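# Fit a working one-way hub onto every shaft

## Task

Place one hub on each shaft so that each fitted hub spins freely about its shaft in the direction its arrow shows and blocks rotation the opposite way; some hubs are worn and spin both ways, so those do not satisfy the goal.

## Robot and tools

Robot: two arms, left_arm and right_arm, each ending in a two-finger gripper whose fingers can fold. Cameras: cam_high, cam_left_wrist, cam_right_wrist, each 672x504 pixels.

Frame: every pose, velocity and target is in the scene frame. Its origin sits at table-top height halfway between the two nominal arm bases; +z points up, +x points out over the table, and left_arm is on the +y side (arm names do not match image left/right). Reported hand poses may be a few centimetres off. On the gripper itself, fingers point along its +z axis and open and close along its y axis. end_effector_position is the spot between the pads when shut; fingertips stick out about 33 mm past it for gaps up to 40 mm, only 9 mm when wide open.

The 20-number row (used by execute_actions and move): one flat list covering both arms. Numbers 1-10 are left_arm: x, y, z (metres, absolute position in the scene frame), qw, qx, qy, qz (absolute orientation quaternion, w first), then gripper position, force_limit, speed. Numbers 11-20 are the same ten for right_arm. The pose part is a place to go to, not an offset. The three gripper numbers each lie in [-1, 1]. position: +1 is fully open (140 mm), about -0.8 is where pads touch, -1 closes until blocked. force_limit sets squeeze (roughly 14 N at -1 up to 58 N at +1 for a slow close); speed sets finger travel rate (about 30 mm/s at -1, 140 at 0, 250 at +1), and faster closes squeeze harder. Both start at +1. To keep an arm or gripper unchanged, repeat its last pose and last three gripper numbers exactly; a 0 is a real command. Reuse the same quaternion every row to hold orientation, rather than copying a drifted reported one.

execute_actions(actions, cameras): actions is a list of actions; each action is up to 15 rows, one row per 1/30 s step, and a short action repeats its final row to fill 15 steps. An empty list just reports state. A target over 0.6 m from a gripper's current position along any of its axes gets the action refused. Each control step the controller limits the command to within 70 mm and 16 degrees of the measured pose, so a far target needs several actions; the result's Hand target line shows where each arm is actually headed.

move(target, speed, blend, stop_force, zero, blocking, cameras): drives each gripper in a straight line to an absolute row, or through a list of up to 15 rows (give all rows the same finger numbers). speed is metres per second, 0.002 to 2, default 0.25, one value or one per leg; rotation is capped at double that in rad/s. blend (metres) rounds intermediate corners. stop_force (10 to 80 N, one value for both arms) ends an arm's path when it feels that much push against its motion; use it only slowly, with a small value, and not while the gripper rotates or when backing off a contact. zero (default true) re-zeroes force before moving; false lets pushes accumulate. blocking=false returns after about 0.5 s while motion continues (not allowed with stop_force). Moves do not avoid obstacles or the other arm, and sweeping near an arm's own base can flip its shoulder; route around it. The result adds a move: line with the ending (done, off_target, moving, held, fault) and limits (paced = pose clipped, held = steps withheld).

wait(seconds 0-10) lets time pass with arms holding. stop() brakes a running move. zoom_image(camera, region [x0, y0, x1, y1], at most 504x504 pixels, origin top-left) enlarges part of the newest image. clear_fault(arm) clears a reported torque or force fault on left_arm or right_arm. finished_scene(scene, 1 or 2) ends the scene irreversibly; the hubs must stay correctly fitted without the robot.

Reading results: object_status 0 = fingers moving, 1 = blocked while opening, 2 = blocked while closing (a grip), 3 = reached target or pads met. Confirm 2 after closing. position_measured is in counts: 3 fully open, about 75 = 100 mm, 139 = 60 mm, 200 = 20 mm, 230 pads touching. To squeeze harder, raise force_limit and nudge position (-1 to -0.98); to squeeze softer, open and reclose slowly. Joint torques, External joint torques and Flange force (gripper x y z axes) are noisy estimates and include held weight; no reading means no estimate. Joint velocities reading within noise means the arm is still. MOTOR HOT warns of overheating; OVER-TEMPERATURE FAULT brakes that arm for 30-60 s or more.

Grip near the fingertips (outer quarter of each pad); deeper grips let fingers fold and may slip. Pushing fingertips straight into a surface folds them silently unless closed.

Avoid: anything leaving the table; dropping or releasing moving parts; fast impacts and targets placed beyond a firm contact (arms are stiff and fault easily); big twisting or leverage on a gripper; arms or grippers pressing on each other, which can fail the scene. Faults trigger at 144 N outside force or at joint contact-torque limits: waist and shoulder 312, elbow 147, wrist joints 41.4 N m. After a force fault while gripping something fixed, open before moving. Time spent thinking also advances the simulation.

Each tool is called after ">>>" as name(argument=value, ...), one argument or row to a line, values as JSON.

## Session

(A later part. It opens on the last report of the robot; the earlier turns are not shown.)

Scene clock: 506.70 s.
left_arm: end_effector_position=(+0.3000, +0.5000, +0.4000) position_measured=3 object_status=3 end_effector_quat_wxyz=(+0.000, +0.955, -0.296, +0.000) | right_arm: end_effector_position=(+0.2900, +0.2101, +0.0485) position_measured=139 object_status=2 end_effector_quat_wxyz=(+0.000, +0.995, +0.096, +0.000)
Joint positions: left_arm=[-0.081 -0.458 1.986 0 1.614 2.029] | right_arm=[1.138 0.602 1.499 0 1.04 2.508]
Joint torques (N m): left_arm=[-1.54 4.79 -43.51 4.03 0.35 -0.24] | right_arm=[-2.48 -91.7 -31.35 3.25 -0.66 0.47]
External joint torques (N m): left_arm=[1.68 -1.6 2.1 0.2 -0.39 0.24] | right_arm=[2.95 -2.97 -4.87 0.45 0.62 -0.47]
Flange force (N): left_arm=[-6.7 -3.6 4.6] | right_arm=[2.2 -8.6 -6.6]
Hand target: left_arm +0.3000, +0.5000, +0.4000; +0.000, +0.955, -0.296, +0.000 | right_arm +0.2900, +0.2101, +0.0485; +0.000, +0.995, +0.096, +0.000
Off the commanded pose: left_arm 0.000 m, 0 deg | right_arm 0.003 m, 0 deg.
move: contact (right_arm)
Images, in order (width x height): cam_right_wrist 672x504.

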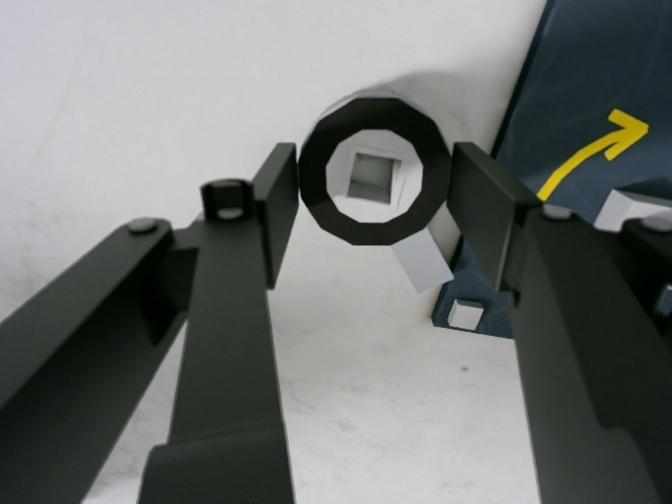

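>>> move(
  target=[
    [0.30,0.50,0.40,0.0,0.955,-0.296,0.0,1,1,1,0.29,0.2101,0.0480,0,0.9954,0.09585,0,0.15,-0.8,-0.6],
    [0.30,0.50,0.40,0.0,0.955,-0.296,0.0,1,1,1,0.29,0.2101,0.13,0,0.9954,0.09585,0,0.15,-0.8,-0.6],
    [0.30,0.50,0.40,0.0,0.955,-0.296,0.0,1,1,1,0.32,0.08,0.14,0,0.97,0.24,0,0.15,-0.8,-0.6],
    [0.30,0.50,0.40,0.0,0.955,-0.296,0.0,1,1,1,0.37,-0.18,0.13,0,0.86603,0.5,0,0.15,-0.8,-0.6],
  ],
  speed=[0.1,0.08,0.2,0.2],
  blend=[0,0.01,0.02,0],
  cameras=["cam_right_wrist"],
)

Scene clock: 523.23 s.
left_arm: end_effector_position=(+0.3000, +0.5000, +0.4000) position_measured=3 object_status=3 end_effector_quat_wxyz=(+0.000, +0.955, -0.296, +0.000) | right_arm: end_effector_position=(+0.3700, -0.1800, +0.1300) position_measured=110 object_status=3 end_effector_quat_wxyz=(+0.000, +0.866, +0.500, +0.000)
Joint positions: left_arm=[-0.081 -0.458 1.986 0 1.614 2.029] | right_arm=[0.698 0.136 2.01 0 0.995 1.212]
Joint torques (N m): left_arm=[-1.75 4.22 -43.05 4.18 0.26 -0.24] | right_arm=[-4.04 -51.25 -32.74 3.06 -0.52 0.68]
External joint torques (N m): left_arm=[1.83 -0.6 1.71 0.04 -0.3 0.24] | right_arm=[4.17 2.09 -2.43 0.56 0.47 -0.68]
Flange force (N): left_arm=[-5.2 -5.2 3.7] | right_arm=[9.4 -3.7 -1.3]
Hand target: left_arm +0.3000, +0.5000, +0.4000; +0.000, +0.955, -0.296, +0.000 | right_arm +0.3700, -0.1800, +0.1300; +0.000, +0.866, +0.500, +0.000
Off the commanded pose: left_arm 0.000 m, 0 deg | right_arm 0.000 m, 0 deg.
move: done
Images, in order (width x height): cam_right_wrist 672x504.

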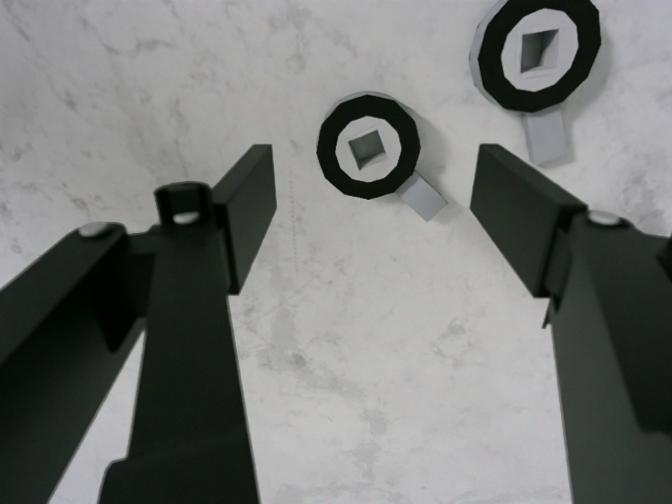

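>>> move(
  target=[0.30,0.50,0.40,0.0,0.955,-0.296,0.0,1,1,1,0.3668,-0.1855,0.095,0,0.77715,0.62932,0,0.15,-0.8,-0.6],
  speed=0.1,
  cameras=["cam_right_wrist"],
)

>>> zoom_image(
  camera="cam_right_wrist",
  region=[290, 70, 450, 240],
)

Scene clock: 537.20 s.
left_arm: end_effector_position=(+0.3000, +0.5000, +0.4000) position_measured=3 object_status=3 end_effector_quat_wxyz=(+0.000, +0.955, -0.296, +0.000) | right_arm: end_effector_position=(+0.3668, -0.1855, +0.0950) position_measured=110 object_status=3 end_effector_quat_wxyz=(+0.000, +0.777, +0.629, +0.000)
Joint positions: left_arm=[-0.081 -0.458 1.986 0 1.614 2.029] | right_arm=[0.694 0.163 2.054 0 0.924 0.894]
Joint torques (N m): left_arm=[-1.78 3.98 -43.23 4.07 0.29 -0.19] | right_arm=[-2.5 -52.71 -30.89 2.82 -0.46 0.81]
External joint torques (N m): left_arm=[1.89 -0.5 1.92 0.16 -0.33 0.19] | right_arm=[2.57 2.49 -2.58 0.64 0.42 -0.81]
Flange force (N): left_arm=[-5.2 -5.3 4.1] | right_arm=[8.9 2.3 -0.4]
Hand target: left_arm +0.3000, +0.5000, +0.4000; +0.000, +0.955, -0.296, +0.000 | right_arm +0.3668, -0.1855, +0.0950; +0.000, +0.777, +0.629, +0.000
Off the commanded pose: left_arm 0.000 m, 0 deg | right_arm 0.000 m, 0 deg.
move: done
Images, in order (width x height): cam_right_wrist 672x504.

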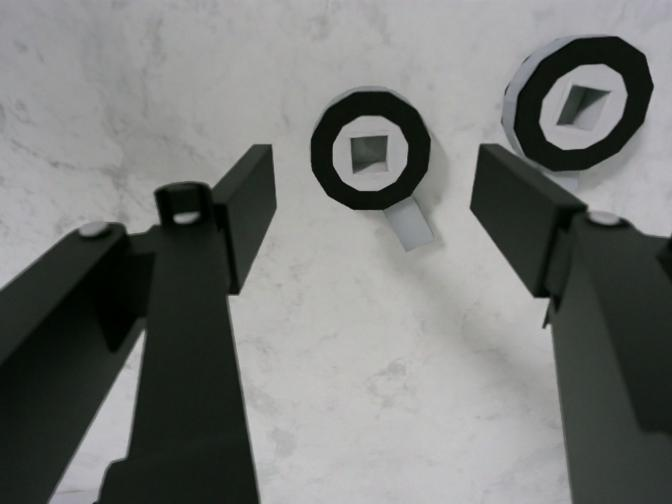

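Scaled by 2.965 from the camera's 672x504 image, which has a finer 960x720 frame.

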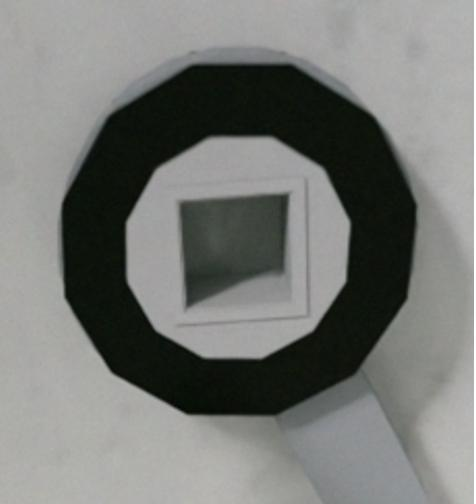

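>>> move(
  target=[
    [0.30,0.50,0.40,0.0,0.955,-0.296,0.0,1,1,1,0.3671,-0.1878,0.085,0,0.77715,0.62932,0,0.08,-0.8,-0.6],
    [0.30,0.50,0.40,0.0,0.955,-0.296,0.0,1,1,1,0.3671,-0.1878,0.0475,0,0.77715,0.62932,0,0.08,-0.8,-0.6],
    [0.30,0.50,0.40,0.0,0.955,-0.296,0.0,1,1,1,0.3671,-0.1878,0.0475,0,0.77715,0.62932,0,-1,-0.01,-1],
  ],
  speed=0.08,
  cameras=[],
)

>>> wait(
  seconds=0.8,
  cameras=["cam_right_wrist"],
)

>>> zoom_image(
  camera="cam_right_wrist",
  region=[250, 50, 500, 300],
)

Scene clock: 562.57 s.
left_arm: end_effector_position=(+0.3000, +0.5000, +0.4000) position_measured=3 object_status=3 end_effector_quat_wxyz=(+0.000, +0.955, -0.296, +0.000) | right_arm: end_effector_position=(+0.3671, -0.1878, +0.0475) position_measured=139 object_status=0 end_effector_quat_wxyz=(+0.000, +0.777, +0.629, +0.000)
Joint positions: left_arm=[-0.081 -0.458 1.986 0 1.614 2.029] | right_arm=[0.69 0.217 2.096 0 0.828 0.89]
Joint torques (N m): left_arm=[-1.4 4.41 -43.31 4.06 0.32 -0.24] | right_arm=[-3.31 -50.61 -25.73 2.62 -1.2 0.49]
External joint torques (N m): left_arm=[1.44 -0.58 1.99 0.17 -0.36 0.24] | right_arm=[3.65 -2.63 -5.11 0.58 1.16 -0.49]
Flange force (N): left_arm=[-4.7 -3.9 4.3] | right_arm=[8.7 -0.9 -9.5]
Hand target: left_arm +0.3000, +0.5000, +0.4000; +0.000, +0.955, -0.296, +0.000 | right_arm +0.3671, -0.1878, +0.0475; +0.000, +0.777, +0.629, +0.000
Off the commanded pose: left_arm 0.000 m, 0 deg | right_arm 0.000 m, 0 deg.
move: done
No camera images: "cameras" was empty.

Scene clock: 563.37 s.
left_arm: end_effector_position=(+0.3000, +0.5000, +0.4000) position_measured=3 object_status=3 end_effector_quat_wxyz=(+0.000, +0.955, -0.296, +0.000) | right_arm: end_effector_position=(+0.3671, -0.1878, +0.0475) position_measured=139 object_status=2 end_effector_quat_wxyz=(+0.000, +0.777, +0.629, +0.000)
Joint positions: left_arm=[-0.081 -0.458 1.986 0 1.614 2.029] | right_arm=[0.69 0.217 2.096 0 0.828 0.89]
Joint torques (N m): left_arm=[-1.76 4.14 -43.1 4.04 0.32 -0.32] | right_arm=[-3.21 -51.02 -26.01 2.68 -1.13 0.51]
External joint torques (N m): left_arm=[1.84 -0.45 1.8 0.18 -0.36 0.32] | right_arm=[3.39 -2.21 -4.97 0.52 1.08 -0.51]
Flange force (N): left_arm=[-5.1 -5.6 4.0] | right_arm=[8.6 -0.3 -8.7]
Hand target: left_arm +0.3000, +0.5000, +0.4000; +0.000, +0.955, -0.296, +0.000 | right_arm +0.3671, -0.1878, +0.0475; +0.000, +0.777, +0.629, +0.000
Tool commands: left_gripper/position=+1.0 left_gripper/force_limit=+1.0 left_gripper/speed=+1.0 right_gripper/position=-1.0 right_gripper/force_limit=-0.01 right_gripper/speed=-1.0
Off the commanded pose: left_arm 0.000 m, 0 deg | right_arm 0.000 m, 0 deg.
wait: 0.80 s; at rest by 0.17 s
Images, in order (width x height): cam_right_wrist 672x504.

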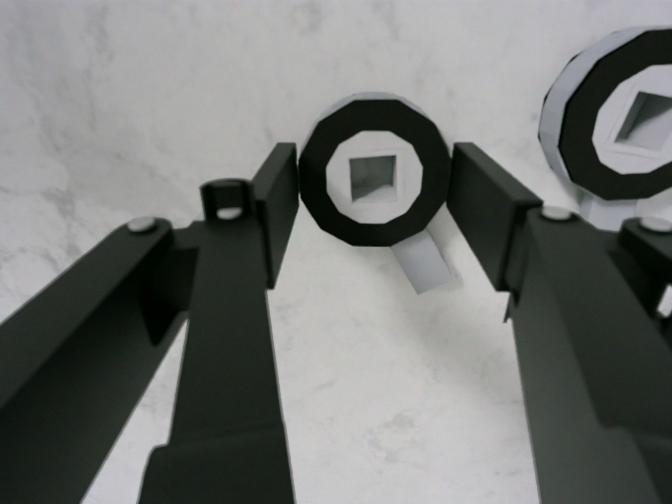

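Scaled by 2.016 from the camera's 672x504 image, which has a finer 960x720 frame.

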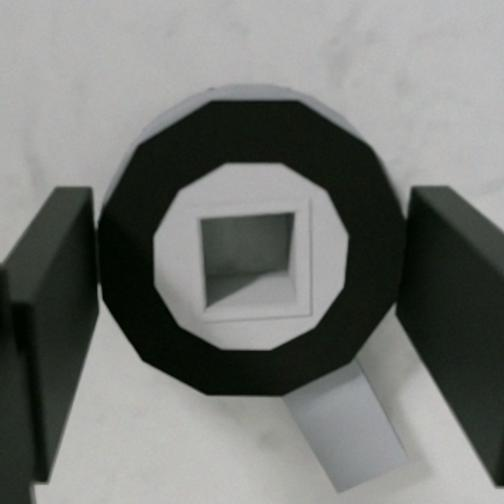

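>>> move(
  target=[
    [0.30,0.50,0.40,0.0,0.955,-0.296,0.0,1,1,1,0.3671,-0.1878,0.095,0,0.77715,0.62932,0,-1,-0.01,-1],
    [0.30,0.50,0.40,0.0,0.955,-0.296,0.0,1,1,1,0.33,-0.05,0.13,0,0.75,0.66,0,-1,-0.01,-1],
    [0.30,0.50,0.40,0.0,0.955,-0.296,0.0,1,1,1,0.2855,0.0940,0.12,0,0.72837,0.68518,0,-1,-0.01,-1],
    [0.30,0.50,0.40,0.0,0.955,-0.296,0.0,1,1,1,0.2855,0.0940,0.098,0,0.72837,0.68518,0,-1,-0.01,-1],
  ],
  speed=[0.06,0.12,0.12,0.06],
  blend=[0.01,0.02,0.005,0],
  cameras=["cam_right_wrist"],
)

>>> zoom_image(
  camera="cam_right_wrist",
  region=[335, 140, 415, 220],
)

Scene clock: 578.97 s.
left_arm: end_effector_position=(+0.3000, +0.5000, +0.4000) position_measured=3 object_status=3 end_effector_quat_wxyz=(+0.000, +0.955, -0.296, +0.000) | right_arm: end_effector_position=(+0.2855, +0.0940, +0.0980) position_measured=139 object_status=2 end_effector_quat_wxyz=(+0.000, +0.728, +0.685, +0.000)
Joint positions: left_arm=[-0.081 -0.458 1.986 0 1.614 2.029] | right_arm=[1.075 0.411 1.705 0 1.025 1.127]
Joint torques (N m): left_arm=[-1.7 3.64 -43.39 4.06 0.26 -0.27] | right_arm=[-2.88 -81.48 -35.5 3.12 -0.28 0.54]
External joint torques (N m): left_arm=[1.79 -0.06 1.99 0.17 -0.3 0.27] | right_arm=[2.97 4.3 -0.43 0.58 0.22 -0.54]
Flange force (N): left_arm=[-4.6 -5.6 4.2] | right_arm=[8.0 -0.3 2.9]
Hand target: left_arm +0.3000, +0.5000, +0.4000; +0.000, +0.955, -0.296, +0.000 | right_arm +0.2855, +0.0940, +0.0980; +0.000, +0.728, +0.685, +0.000
Off the commanded pose: left_arm 0.000 m, 0 deg | right_arm 0.000 m, 0 deg.
move: done
Images, in order (width x height): cam_right_wrist 672x504.

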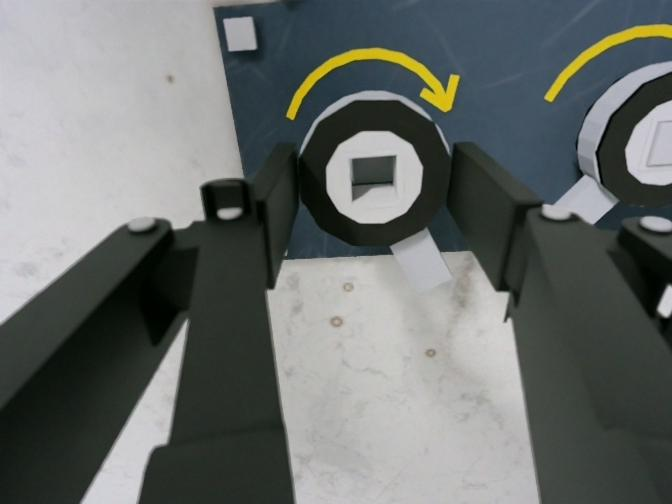

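Scaled by 6.300 from the camera's 672x504 image, which has a finer 960x720 frame.

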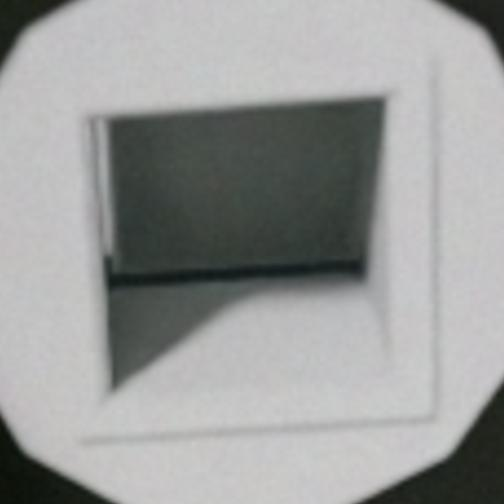

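>>> move(
  target=[
    [0.30,0.50,0.40,0.0,0.955,-0.296,0.0,1,1,1,0.2859,0.0935,0.092,0,0.72837,0.68518,0,-1,-0.01,-1],
    [0.30,0.50,0.40,0.0,0.955,-0.296,0.0,1,1,1,0.2859,0.0935,0.060,0,0.72837,0.68518,0,-1,-0.01,-1],
  ],
  speed=0.015,
  stop_force=12,
  cameras=["cam_right_wrist"],
)

>>> zoom_image(
  camera="cam_right_wrist",
  region=[250, 50, 500, 300],
)

Scene clock: 590.13 s.
left_arm: end_effector_position=(+0.3000, +0.5000, +0.4000) position_measured=3 object_status=3 end_effector_quat_wxyz=(+0.000, +0.955, -0.296, +0.000) | right_arm: end_effector_position=(+0.2859, +0.0935, +0.0698) position_measured=139 object_status=2 end_effector_quat_wxyz=(+0.000, +0.728, +0.685, +0.000)
Joint positions: left_arm=[-0.081 -0.458 1.986 0 1.614 2.029] | right_arm=[1.075 0.436 1.728 0 0.978 1.126]
Joint torques (N m): left_arm=[-1.54 3.75 -43.32 4.03 0.32 -0.24] | right_arm=[-1.89 -73.5 -28.16 3.39 -0.52 0.49]
External joint torques (N m): left_arm=[1.62 -0.18 1.95 0.2 -0.36 0.24] | right_arm=[2.01 -4.82 -6.64 0.19 0.47 -0.49]
Flange force (N): left_arm=[-4.4 -4.9 4.2] | right_arm=[8.2 1.2 -10.0]
Hand target: left_arm +0.3000, +0.5000, +0.4000; +0.000, +0.955, -0.296, +0.000 | right_arm +0.2859, +0.0935, +0.0698; +0.000, +0.728, +0.685, +0.000
Off the commanded pose: left_arm 0.000 m, 0 deg | right_arm 0.010 m, 0 deg.
move: contact (right_arm); path passed 1 of 2 targets
Images, in order (width x height): cam_right_wrist 672x504.

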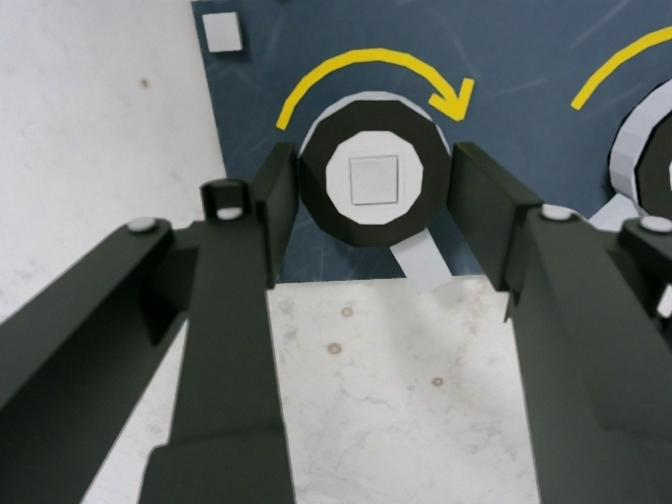

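Scaled by 2.016 from the camera's 672x504 image, which has a finer 960x720 frame.

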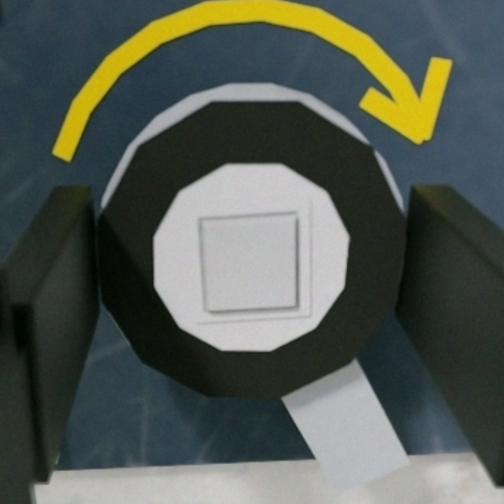

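>>> move(
  target=[
    [0.30,0.50,0.40,0.0,0.955,-0.296,0.0,1,1,1,0.2859,0.0935,0.0701,0,0.72837,0.68518,0,-1,-0.01,-1],
    [0.30,0.50,0.40,0.0,0.955,-0.296,0.0,1,1,1,0.2859,0.0935,0.0701,0,0.66588,0.74606,0,-1,-0.01,-1],
  ],
  speed=0.04,
  cameras=["cam_right_wrist"],
)

>>> zoom_image(
  camera="cam_right_wrist",
  region=[250, 50, 500, 300],
)

>>> move(
  target=[0.30,0.50,0.40,0.0,0.955,-0.296,0.0,1,1,1,0.2859,0.0935,0.0701,0,0.78532,0.61909,0,-1,-0.01,-1],
  speed=0.04,
  cameras=["cam_right_wrist"],
)

>>> zoom_image(
  camera="cam_right_wrist",
  region=[250, 50, 500, 300],
)

Scene clock: 607.63 s.
left_arm: end_effector_position=(+0.3000, +0.5000, +0.4000) position_measured=3 object_status=3 end_effector_quat_wxyz=(+0.000, +0.955, -0.296, +0.000) | right_arm: end_effector_position=(+0.2859, +0.0935, +0.0701) position_measured=139 object_status=2 end_effector_quat_wxyz=(+0.000, +0.666, +0.746, +0.000)
Joint positions: left_arm=[-0.081 -0.458 1.986 0 1.614 2.029] | right_arm=[1.075 0.436 1.727 0 0.979 0.952]
Joint torques (N m): left_arm=[-1.71 3.83 -43.45 4.05 0.24 -0.31] | right_arm=[-2.78 -82.51 -31.74 3.04 0.71 0.43]
External joint torques (N m): left_arm=[1.75 -0.15 2.16 0.17 -0.28 0.31] | right_arm=[3.05 4.28 -3.09 0.56 -0.76 -0.43]
Flange force (N): left_arm=[-4.9 -5.4 4.4] | right_arm=[12.0 3.4 2.9]
Hand target: left_arm +0.3000, +0.5000, +0.4000; +0.000, +0.955, -0.296, +0.000 | right_arm +0.2859, +0.0935, +0.0701; +0.000, +0.666, +0.746, +0.000
Off the commanded pose: left_arm 0.000 m, 0 deg | right_arm 0.000 m, 0 deg.
move: done
Images, in order (width x height): cam_right_wrist 672x504.

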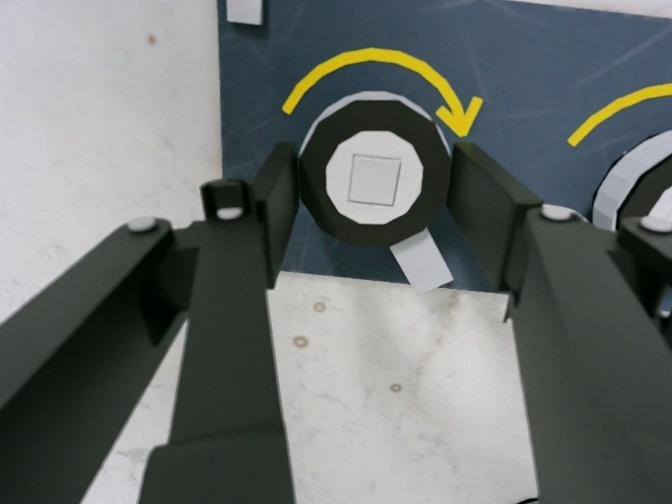

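Scaled by 2.016 from the camera's 672x504 image, which has a finer 960x720 frame.

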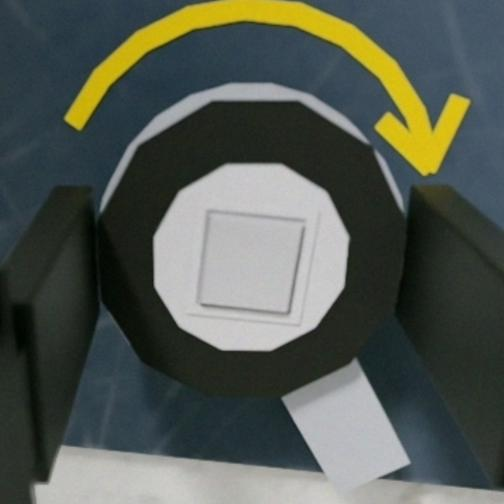

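Scene clock: 612.33 s.
left_arm: end_effector_position=(+0.3000, +0.5000, +0.4000) position_measured=3 object_status=3 end_effector_quat_wxyz=(+0.000, +0.955, -0.296, +0.000) | right_arm: end_effector_position=(+0.2859, +0.0935, +0.0701) position_measured=139 object_status=2 end_effector_quat_wxyz=(+0.000, +0.785, +0.619, +0.000)
Joint positions: left_arm=[-0.081 -0.458 1.986 0 1.614 2.029] | right_arm=[1.075 0.436 1.727 0 0.979 1.301]
Joint torques (N m): left_arm=[-1.72 3.41 -43.42 4.05 0.3 -0.33] | right_arm=[-0.12 -82.26 -31.85 4.04 0.78 0.54]
External joint torques (N m): left_arm=[1.86 -0.21 1.99 0.18 -0.34 0.33] | right_arm=[0.43 3.84 -3.02 -0.44 -0.83 -0.54]
Flange force (N): left_arm=[-5.0 -5.8 4.3] | right_arm=[10.7 2.6 2.7]
Hand target: left_arm +0.3000, +0.5000, +0.4000; +0.000, +0.955, -0.296, +0.000 | right_arm +0.2859, +0.0935, +0.0701; +0.000, +0.785, +0.619, +0.000
Off the commanded pose: left_arm 0.000 m, 0 deg | right_arm 0.000 m, 0 deg.
move: done
Images, in order (width x height): cam_right_wrist 672x504.

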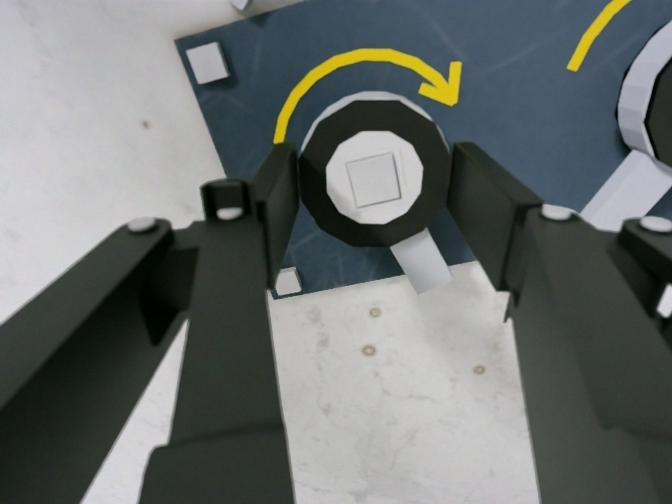

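Scaled by 2.016 from the camera's 672x504 image, which has a finer 960x720 frame.

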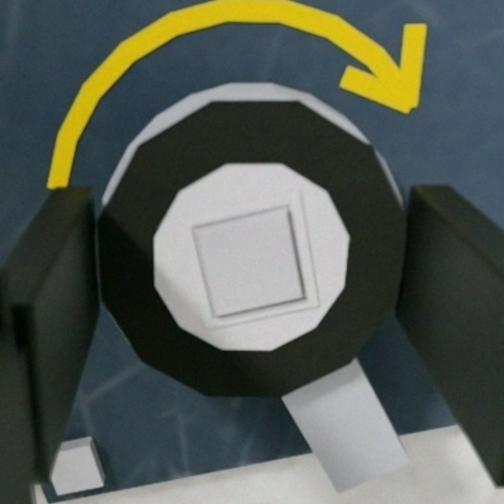

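>>> move(
  target=[
    [0.30,0.50,0.40,0.0,0.955,-0.296,0.0,1,1,1,0.2859,0.0935,0.105,0,0.78532,0.61909,0,-1,-0.01,-1],
    [0.30,0.50,0.40,0.0,0.955,-0.296,0.0,1,1,1,0.325,-0.052,0.105,0,0.78532,0.61909,0,-1,-0.01,-1],
    [0.30,0.50,0.40,0.0,0.955,-0.296,0.0,1,1,1,0.325,-0.052,0.054,0,0.78532,0.61909,0,-1,-0.01,-1],
  ],
  speed=[0.06,0.12,0.06],
  cameras=[],
  blend=[0.005,0.02,0],
)

>>> move(
  target=[0.30,0.50,0.40,0.0,0.955,-0.296,0.0,1,1,1,0.325,-0.052,0.0455,0,0.78532,0.61909,0,-1,-0.01,-1],
  speed=0.015,
  stop_force=10,
  cameras=["cam_right_wrist"],
)

>>> move(
  target=[
    [0.30,0.50,0.40,0.0,0.955,-0.296,0.0,1,1,1,0.325,-0.052,0.048,0,0.78532,0.61909,0,0.15,-0.8,-0.6],
    [0.30,0.50,0.40,0.0,0.955,-0.296,0.0,1,1,1,0.325,-0.052,0.13,0,0.78532,0.61909,0,0.15,-0.8,-0.6],
    [0.30,0.50,0.40,0.0,0.955,-0.296,0.0,1,1,1,0.4638,-0.1955,0.11,0,0.86603,0.5,0,0.15,-0.8,-0.6],
  ],
  speed=[0.1,0.08,0.2],
  blend=[0,0.01,0],
  cameras=["cam_right_wrist"],
)

>>> zoom_image(
  camera="cam_right_wrist",
  region=[290, 70, 450, 240],
)

Scene clock: 636.30 s.
left_arm: end_effector_position=(+0.3000, +0.5000, +0.4000) position_measured=3 object_status=3 end_effector_quat_wxyz=(+0.000, +0.955, -0.296, +0.000) | right_arm: end_effector_position=(+0.3250, -0.0520, +0.0540) position_measured=139 object_status=2 end_effector_quat_wxyz=(+0.000, +0.785, +0.619, +0.000)
Joint positions: left_arm=[-0.081 -0.458 1.986 0 1.614 2.029] | right_arm=[0.906 0.31 1.952 0 0.88 1.132]
Joint torques (N m): left_arm=[-1.94 4.11 -43.28 4.05 0.26 -0.25] | right_arm=[-3.21 -67.96 -31.06 2.74 -0.37 0.49]
External joint torques (N m): left_arm=[2.02 -0.56 1.89 0.18 -0.3 0.25] | right_arm=[3.52 3.94 -1.36 0.62 0.32 -0.49]
Flange force (N): left_arm=[-5.6 -5.8 4.0] | right_arm=[9.6 -1.4 2.8]
Hand target: left_arm +0.3000, +0.5000, +0.4000; +0.000, +0.955, -0.296, +0.000 | right_arm +0.3250, -0.0520, +0.0540; +0.000, +0.785, +0.619, +0.000
Off the commanded pose: left_arm 0.000 m, 0 deg | right_arm 0.000 m, 0 deg.
move: done
No camera images: "cameras" was empty.

Scene clock: 637.40 s.
left_arm: end_effector_position=(+0.3000, +0.5000, +0.4000) position_measured=3 object_status=3 end_effector_quat_wxyz=(+0.000, +0.955, -0.296, +0.000) | right_arm: end_effector_position=(+0.3251, -0.0519, +0.0471) position_measured=139 object_status=2 end_effector_quat_wxyz=(+0.000, +0.785, +0.619, +0.000)
Joint positions: left_arm=[-0.081 -0.458 1.986 0 1.614 2.029] | right_arm=[0.906 0.318 1.957 0 0.867 1.132]
Joint torques (N m): left_arm=[-1.8 3.81 -43.32 4.09 0.3 -0.32] | right_arm=[-3.02 -59.92 -24.81 2.59 -0.39 0.44]
External joint torques (N m): left_arm=[1.91 -0.57 1.89 0.14 -0.34 0.32] | right_arm=[3.22 -4.34 -7.21 0.71 0.34 -0.44]
Flange force (N): left_arm=[-5.5 -5.7 4.1] | right_arm=[9.7 -0.9 -10.6]
Hand target: left_arm +0.3000, +0.5000, +0.4000; +0.000, +0.955, -0.296, +0.000 | right_arm +0.3250, -0.0519, +0.0471; +0.000, +0.785, +0.619, +0.000
Off the commanded pose: left_arm 0.000 m, 0 deg | right_arm 0.002 m, 0 deg.
move: contact (right_arm)
Images, in order (width x height): cam_right_wrist 672x504.

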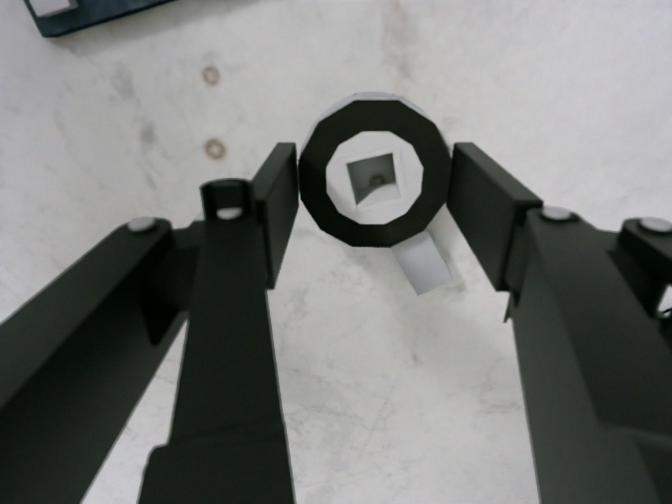

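Scene clock: 640.57 s.
left_arm: end_effector_position=(+0.3000, +0.5000, +0.4000) position_measured=3 object_status=3 end_effector_quat_wxyz=(+0.000, +0.955, -0.296, +0.000) | right_arm: end_effector_position=(+0.4637, -0.1954, +0.1100) position_measured=110 object_status=3 end_effector_quat_wxyz=(+0.000, +0.866, +0.500, +0.000)
Joint positions: left_arm=[-0.081 -0.458 1.986 0 1.614 2.029] | right_arm=[0.582 0.247 1.915 0 0.98 1.096]
Joint torques (N m): left_arm=[-1.28 4.14 -43.39 4.13 0.25 -0.22] | right_arm=[-5.47 -62.44 -32.09 2.93 -0.37 0.64]
External joint torques (N m): left_arm=[1.43 -1.03 1.98 0.1 -0.28 0.22] | right_arm=[5.86 2.27 -2.69 0.66 0.33 -0.64]
Flange force (N): left_arm=[-5.4 -3.4 4.2] | right_arm=[11.6 -4.1 -0.8]
Hand target: left_arm +0.3000, +0.5000, +0.4000; +0.000, +0.955, -0.296, +0.000 | right_arm +0.4638, -0.1955, +0.1100; +0.000, +0.866, +0.500, +0.000
Off the commanded pose: left_arm 0.000 m, 0 deg | right_arm 0.000 m, 0 deg.
move: done
Images, in order (width x height): cam_right_wrist 672x504.

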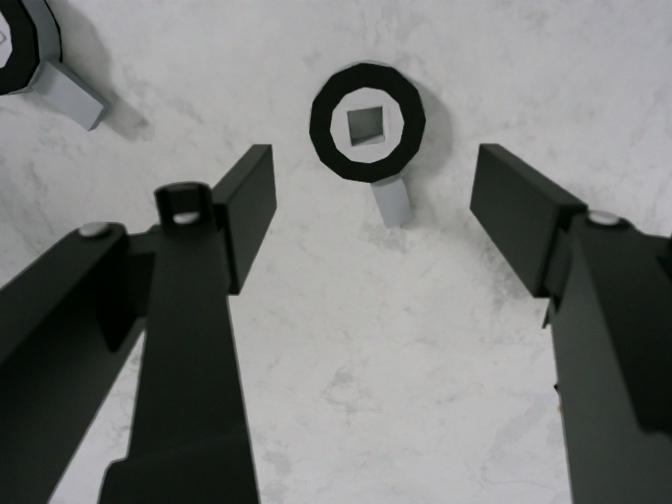

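Scaled by 2.965 from the camera's 672x504 image, which has a finer 960x720 frame.

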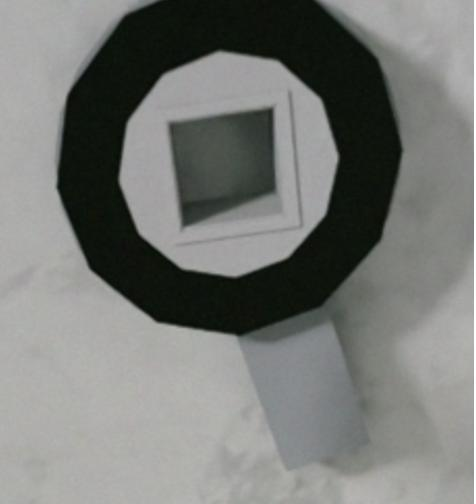

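>>> move(
  target=[0.30,0.50,0.40,0.0,0.955,-0.296,0.0,1,1,1,0.4663,-0.1903,0.095,0,0.90631,0.42262,0,0.15,-0.8,-0.6],
  speed=0.1,
  cameras=["cam_right_wrist"],
)

>>> zoom_image(
  camera="cam_right_wrist",
  region=[290, 70, 450, 240],
)

Scene clock: 652.23 s.
left_arm: end_effector_position=(+0.3000, +0.5000, +0.4000) position_measured=3 object_status=3 end_effector_quat_wxyz=(+0.000, +0.955, -0.296, +0.000) | right_arm: end_effector_position=(+0.4663, -0.1903, +0.0950) position_measured=110 object_status=3 end_effector_quat_wxyz=(+0.000, +0.906, +0.423, +0.000)
Joint positions: left_arm=[-0.081 -0.458 1.986 0 1.614 2.029] | right_arm=[0.586 0.268 1.918 0 0.955 1.275]
Joint torques (N m): left_arm=[-1.78 3.88 -43.22 4.15 0.28 -0.36] | right_arm=[-2.97 -64.08 -31.54 2.93 -0.25 0.78]
External joint torques (N m): left_arm=[1.86 -0.4 1.83 0.08 -0.32 0.36] | right_arm=[3.27 2.43 -2.64 0.6 0.2 -0.78]
Flange force (N): left_arm=[-5.2 -5.9 3.9] | right_arm=[9.5 -1.8 -0.2]
Hand target: left_arm +0.3000, +0.5000, +0.4000; +0.000, +0.955, -0.296, +0.000 | right_arm +0.4663, -0.1903, +0.0950; +0.000, +0.906, +0.423, +0.000
Off the commanded pose: left_arm 0.000 m, 0 deg | right_arm 0.000 m, 0 deg.
move: done
Images, in order (width x height): cam_right_wrist 672x504.

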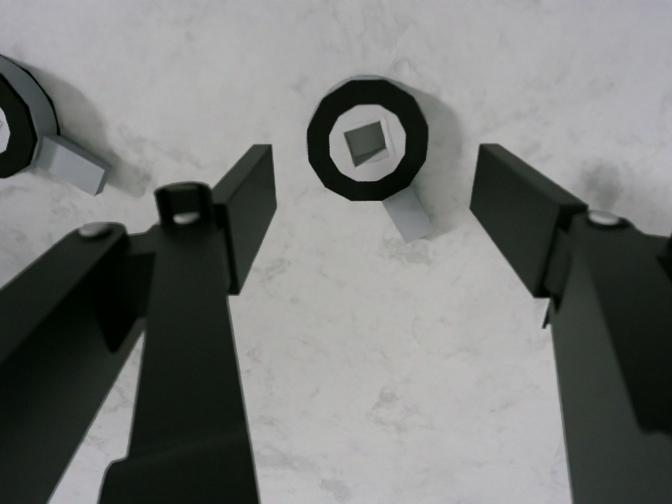

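Scaled by 2.965 from the camera's 672x504 image, which has a finer 960x720 frame.

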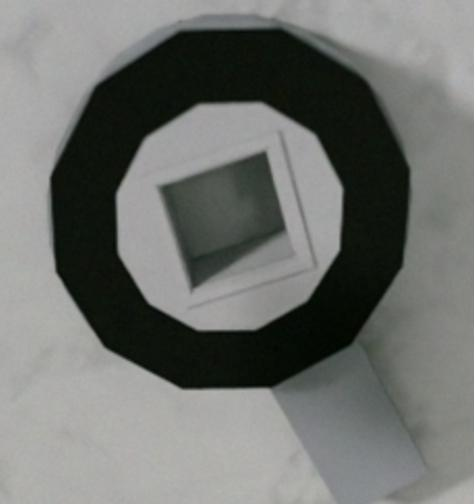

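>>> move(
  target=[
    [0.30,0.50,0.40,0.0,0.955,-0.296,0.0,1,1,1,0.4670,-0.1885,0.085,0,0.90631,0.42262,0,0.15,-0.8,-0.6],
    [0.30,0.50,0.40,0.0,0.955,-0.296,0.0,1,1,1,0.4670,-0.1885,0.0475,0,0.90631,0.42262,0,0.15,-0.8,-0.6],
    [0.30,0.50,0.40,0.0,0.955,-0.296,0.0,1,1,1,0.4670,-0.1885,0.0475,0,0.90631,0.42262,0,-1,-0.01,-1],
  ],
  speed=0.08,
  cameras=[],
)

>>> wait(
  seconds=0.8,
  cameras=["cam_right_wrist"],
)

>>> zoom_image(
  camera="cam_right_wrist",
  region=[250, 50, 500, 300],
)

Scene clock: 665.00 s.
left_arm: end_effector_position=(+0.3000, +0.5000, +0.4000) position_measured=3 object_status=3 end_effector_quat_wxyz=(+0.000, +0.955, -0.296, +0.000) | right_arm: end_effector_position=(+0.4670, -0.1885, +0.0475) position_measured=139 object_status=0 end_effector_quat_wxyz=(+0.000, +0.906, +0.423, +0.000)
Joint positions: left_arm=[-0.081 -0.458 1.986 0 1.614 2.029] | right_arm=[0.588 0.321 1.952 0 0.869 1.277]
Joint torques (N m): left_arm=[-1.41 4.18 -43.16 4.2 0.25 -0.3] | right_arm=[-3.24 -61.35 -27.02 2.78 -1.11 0.52]
External joint torques (N m): left_arm=[1.46 -0.28 1.88 0.03 -0.29 0.29] | right_arm=[3.43 -3.34 -5.05 0.53 1.06 -0.52]
Flange force (N): left_arm=[-4.3 -4.5 4.0] | right_arm=[7.2 -3.1 -9.3]
Hand target: left_arm +0.3000, +0.5000, +0.4000; +0.000, +0.955, -0.296, +0.000 | right_arm +0.4670, -0.1885, +0.0475; +0.000, +0.906, +0.423, +0.000
Off the commanded pose: left_arm 0.000 m, 0 deg | right_arm 0.000 m, 0 deg.
move: done
No camera images: "cameras" was empty.

Scene clock: 665.80 s.
left_arm: end_effector_position=(+0.3000, +0.5000, +0.4000) position_measured=3 object_status=3 end_effector_quat_wxyz=(+0.000, +0.955, -0.296, +0.000) | right_arm: end_effector_position=(+0.4670, -0.1885, +0.0475) position_measured=139 object_status=2 end_effector_quat_wxyz=(+0.000, +0.906, +0.423, +0.000)
Joint positions: left_arm=[-0.081 -0.458 1.986 0 1.614 2.029] | right_arm=[0.588 0.321 1.952 0 0.869 1.277]
Joint torques (N m): left_arm=[-1.48 3.52 -43.26 4.07 0.31 -0.23] | right_arm=[-2.8 -61.49 -27.17 2.78 -1.1 0.46]
External joint torques (N m): left_arm=[1.67 -0.71 1.8 0.17 -0.34 0.23] | right_arm=[3.01 -3.17 -4.88 0.52 1.04 -0.46]
Flange force (N): left_arm=[-5.1 -4.6 3.9] | right_arm=[6.9 -2.5 -8.9]
Hand target: left_arm +0.3000, +0.5000, +0.4000; +0.000, +0.955, -0.296, +0.000 | right_arm +0.4670, -0.1885, +0.0475; +0.000, +0.906, +0.423, +0.000
Tool commands: left_gripper/position=+1.0 left_gripper/force_limit=+1.0 left_gripper/speed=+1.0 right_gripper/position=-1.0 right_gripper/force_limit=-0.01 right_gripper/speed=-1.0
Off the commanded pose: left_arm 0.000 m, 0 deg | right_arm 0.000 m, 0 deg.
wait: 0.80 s; at rest by 0.17 s
Images, in order (width x height): cam_right_wrist 672x504.

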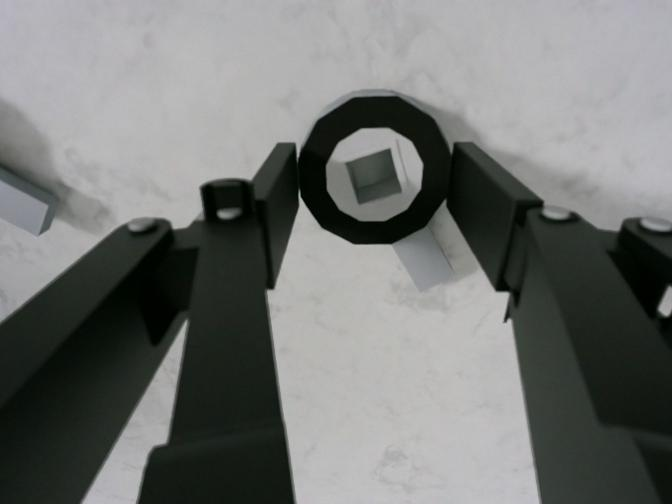

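Scaled by 2.016 from the camera's 672x504 image, which has a finer 960x720 frame.

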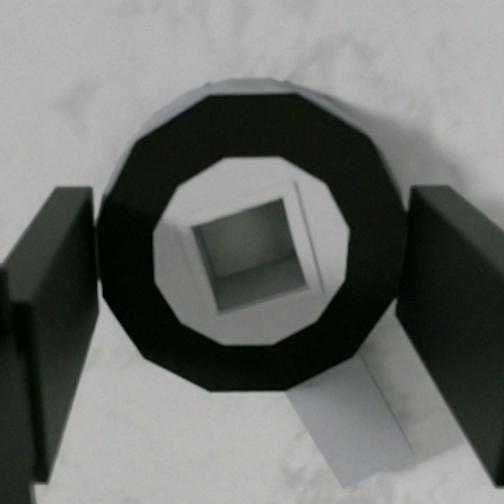

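>>> move(
  target=[
    [0.30,0.50,0.40,0.0,0.955,-0.296,0.0,1,1,1,0.4670,-0.1885,0.10,0,0.90631,0.42262,0,-1,-0.01,-1],
    [0.30,0.50,0.40,0.0,0.955,-0.296,0.0,1,1,1,0.38,-0.05,0.13,0,0.86,0.51,0,-1,-0.01,-1],
    [0.30,0.50,0.40,0.0,0.955,-0.296,0.0,1,1,1,0.2857,0.0931,0.12,0,0.80386,0.59482,0,-1,-0.01,-1],
    [0.30,0.50,0.40,0.0,0.955,-0.296,0.0,1,1,1,0.2857,0.0931,0.098,0,0.80386,0.59482,0,-1,-0.01,-1],
  ],
  speed=[0.06,0.12,0.12,0.06],
  blend=[0.01,0.02,0.005,0],
  cameras=["cam_right_wrist"],
)

>>> zoom_image(
  camera="cam_right_wrist",
  region=[335, 140, 415, 220],
)

Scene clock: 690.03 s.
left_arm: end_effector_position=(+0.3000, +0.5000, +0.4000) position_measured=3 object_status=3 end_effector_quat_wxyz=(+0.000, +0.955, -0.296, +0.000) | right_arm: end_effector_position=(+0.2857, +0.0931, +0.0980) position_measured=139 object_status=2 end_effector_quat_wxyz=(+0.000, +0.804, +0.595, +0.000)
Joint positions: left_arm=[-0.081 -0.458 1.986 0 1.614 2.029] | right_arm=[1.075 0.41 1.707 0 1.024 1.362]
Joint torques (N m): left_arm=[-1.49 3.79 -43.39 4.06 0.3 -0.27] | right_arm=[-3.07 -81.06 -34.59 3.17 -0.35 0.54]
External joint torques (N m): left_arm=[1.63 -0.66 2 0.17 -0.34 0.27] | right_arm=[3.33 4.1 -1.31 0.53 0.29 -0.54]
Flange force (N): left_arm=[-5.2 -4.5 4.3] | right_arm=[9.4 -2.4 1.9]
Hand target: left_arm +0.3000, +0.5000, +0.4000; +0.000, +0.955, -0.296, +0.000 | right_arm +0.2857, +0.0931, +0.0980; +0.000, +0.804, +0.595, +0.000
Off the commanded pose: left_arm 0.000 m, 0 deg | right_arm 0.000 m, 0 deg.
move: done
Images, in order (width x height): cam_right_wrist 672x504.

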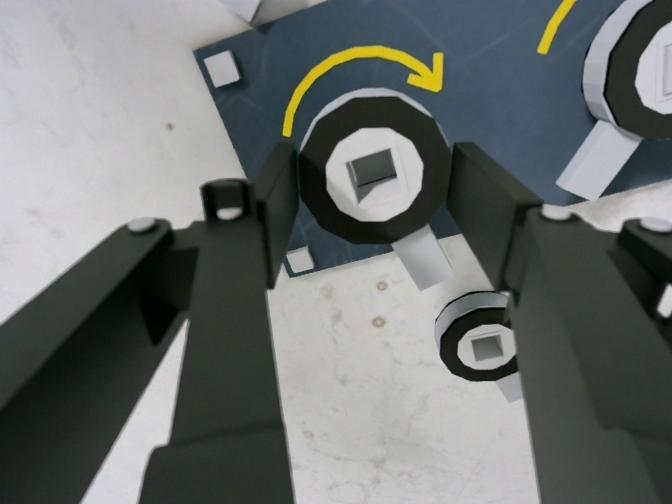

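Scaled by 6.300 from the camera's 672x504 image, which has a finer 960x720 frame.

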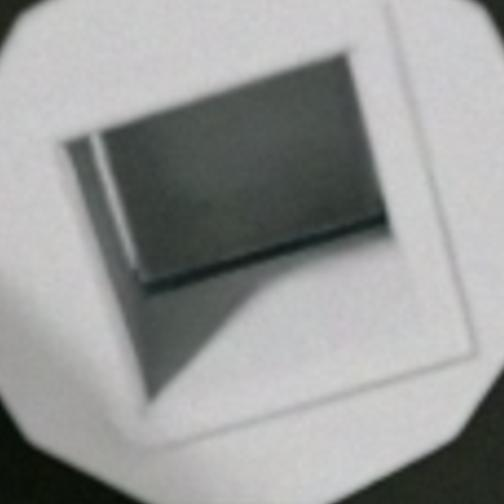

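>>> move(
  target=[
    [0.30,0.50,0.40,0.0,0.955,-0.296,0.0,1,1,1,0.2858,0.0927,0.092,0,0.80386,0.59482,0,-1,-0.01,-1],
    [0.30,0.50,0.40,0.0,0.955,-0.296,0.0,1,1,1,0.2858,0.0927,0.060,0,0.80386,0.59482,0,-1,-0.01,-1],
  ],
  speed=0.015,
  stop_force=12,
  cameras=["cam_right_wrist"],
)

>>> zoom_image(
  camera="cam_right_wrist",
  region=[250, 50, 500, 300],
)

Scene clock: 700.37 s.
left_arm: end_effector_position=(+0.3000, +0.5000, +0.4000) position_measured=3 object_status=3 end_effector_quat_wxyz=(+0.000, +0.955, -0.296, +0.000) | right_arm: end_effector_position=(+0.2858, +0.0928, +0.0696) position_measured=139 object_status=2 end_effector_quat_wxyz=(+0.000, +0.804, +0.595, +0.000)
Joint positions: left_arm=[-0.081 -0.458 1.986 0 1.614 2.029] | right_arm=[1.074 0.435 1.729 0 0.977 1.362]
Joint torques (N m): left_arm=[-1.67 3.82 -43.23 4.04 0.25 -0.37] | right_arm=[-2.12 -74.8 -31.26 3.47 -2.21 0.49]
External joint torques (N m): left_arm=[1.72 -0.22 1.92 0.18 -0.29 0.37] | right_arm=[2.42 -3.46 -3.54 0.11 2.16 -0.49]
Flange force (N): left_arm=[-4.8 -5.6 4.0] | right_arm=[5.0 -1.9 -9.3]
Hand target: left_arm +0.3000, +0.5000, +0.4000; +0.000, +0.955, -0.296, +0.000 | right_arm +0.2858, +0.0927, +0.0696; +0.000, +0.804, +0.595, +0.000
Off the commanded pose: left_arm 0.000 m, 0 deg | right_arm 0.010 m, 0 deg.
move: contact (right_arm); path passed 1 of 2 targets
Images, in order (width x height): cam_right_wrist 672x504.

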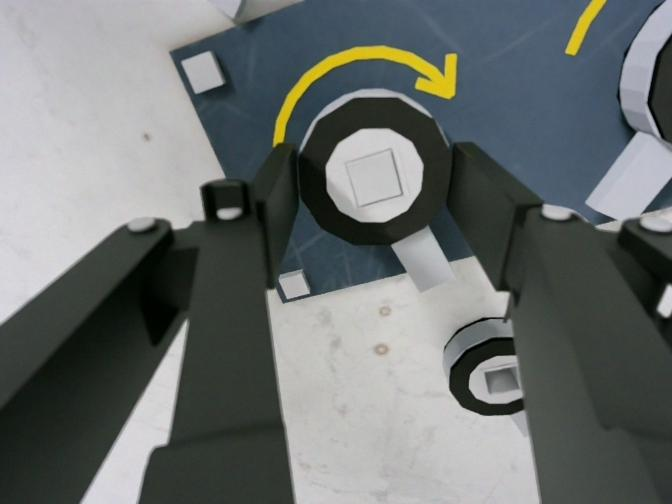

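Scaled by 2.016 from the camera's 672x504 image, which has a finer 960x720 frame.

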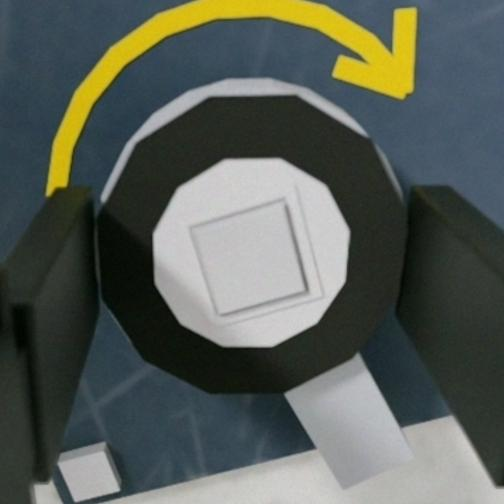

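>>> move(
  target=[
    [0.30,0.50,0.40,0.0,0.955,-0.296,0.0,1,1,1,0.2858,0.0928,0.0699,0,0.80386,0.59482,0,-1,-0.01,-1],
    [0.30,0.50,0.40,0.0,0.955,-0.296,0.0,1,1,1,0.2858,0.0928,0.0699,0,0.74896,0.66262,0,-1,-0.01,-1],
  ],
  speed=0.04,
  cameras=["cam_right_wrist"],
)

>>> zoom_image(
  camera="cam_right_wrist",
  region=[250, 50, 500, 300],
)

>>> move(
  target=[0.30,0.50,0.40,0.0,0.955,-0.296,0.0,1,1,1,0.2858,0.0928,0.0699,0,0.85264,0.52250,0,-1,-0.01,-1],
  speed=0.04,
  cameras=["cam_right_wrist"],
)

>>> zoom_image(
  camera="cam_right_wrist",
  region=[250, 50, 500, 300],
)

Scene clock: 715.77 s.
left_arm: end_effector_position=(+0.3000, +0.5000, +0.4000) position_measured=3 object_status=3 end_effector_quat_wxyz=(+0.000, +0.955, -0.296, +0.000) | right_arm: end_effector_position=(+0.2858, +0.0928, +0.0699) position_measured=139 object_status=2 end_effector_quat_wxyz=(+0.000, +0.749, +0.663, +0.000)
Joint positions: left_arm=[-0.081 -0.458 1.986 0 1.614 2.029] | right_arm=[1.074 0.435 1.729 0 0.978 1.187]
Joint torques (N m): left_arm=[-1.65 3.31 -43.23 4.08 0.26 -0.25] | right_arm=[1.17 -82.91 -35.13 4.59 -1.12 -0.02]
External joint torques (N m): left_arm=[1.81 -0.06 1.85 0.15 -0.29 0.25] | right_arm=[-1.2 4.74 0.33 -1.01 1.07 0.02]
Flange force (N): left_arm=[-4.5 -5.7 3.9] | right_arm=[5.6 3.7 2.8]
Hand target: left_arm +0.3000, +0.5000, +0.4000; +0.000, +0.955, -0.296, +0.000 | right_arm +0.2858, +0.0928, +0.0699; +0.000, +0.749, +0.663, +0.000
Off the commanded pose: left_arm 0.000 m, 0 deg | right_arm 0.000 m, 0 deg.
move: done
Images, in order (width x height): cam_right_wrist 672x504.

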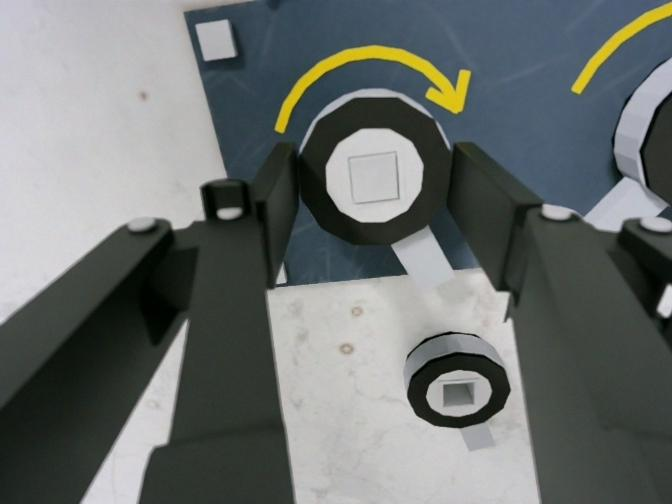

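Scaled by 2.016 from the camera's 672x504 image, which has a finer 960x720 frame.

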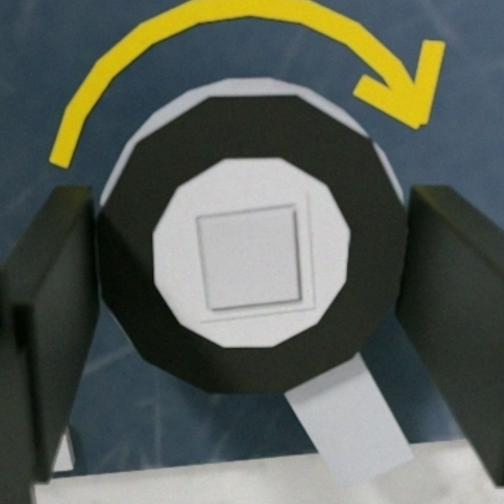

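Scene clock: 720.47 s.
left_arm: end_effector_position=(+0.3000, +0.5000, +0.4000) position_measured=3 object_status=3 end_effector_quat_wxyz=(+0.000, +0.955, -0.296, +0.000) | right_arm: end_effector_position=(+0.2858, +0.0928, +0.0699) position_measured=139 object_status=2 end_effector_quat_wxyz=(+0.000, +0.853, +0.523, +0.000)
Joint positions: left_arm=[-0.081 -0.458 1.986 0 1.614 2.029] | right_arm=[1.074 0.435 1.729 0 0.978 1.536]
Joint torques (N m): left_arm=[-1.17 3.53 -43.19 4.05 0.29 -0.3] | right_arm=[-4.46 -82.7 -35.92 2.35 -1.83 0.61]
External joint torques (N m): left_arm=[1.2 0.11 1.92 0.17 -0.32 0.3] | right_arm=[4.88 4.41 1.15 1.23 1.77 -0.61]
Flange force (N): left_arm=[-3.4 -4.0 4.1] | right_arm=[5.1 -5.9 1.9]
Hand target: left_arm +0.3000, +0.5000, +0.4000; +0.000, +0.955, -0.296, +0.000 | right_arm +0.2858, +0.0928, +0.0699; +0.000, +0.853, +0.523, +0.000
Off the commanded pose: left_arm 0.000 m, 0 deg | right_arm 0.000 m, 0 deg.
move: done
Images, in order (width x height): cam_right_wrist 672x504.

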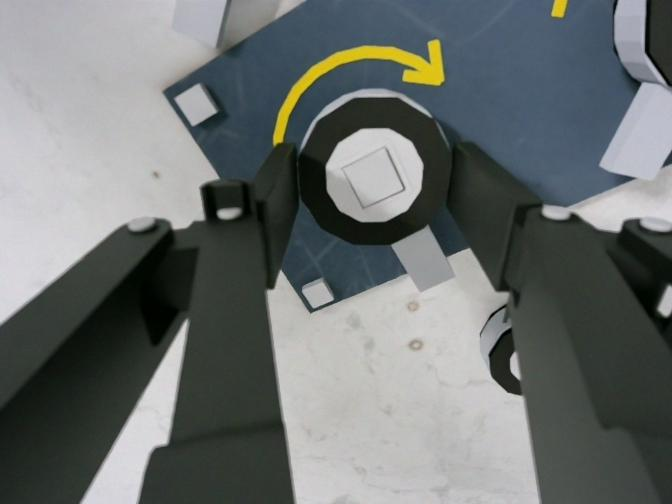

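Scaled by 2.016 from the camera's 672x504 image, which has a finer 960x720 frame.

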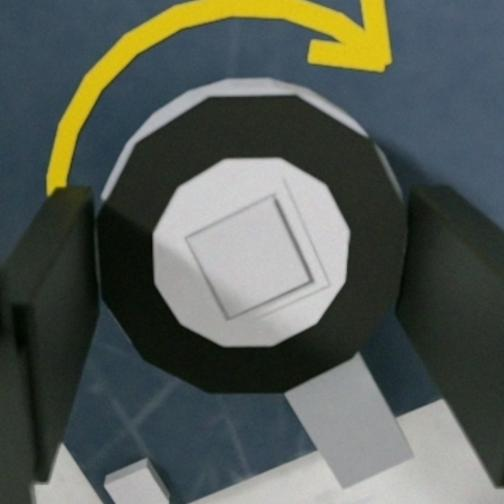

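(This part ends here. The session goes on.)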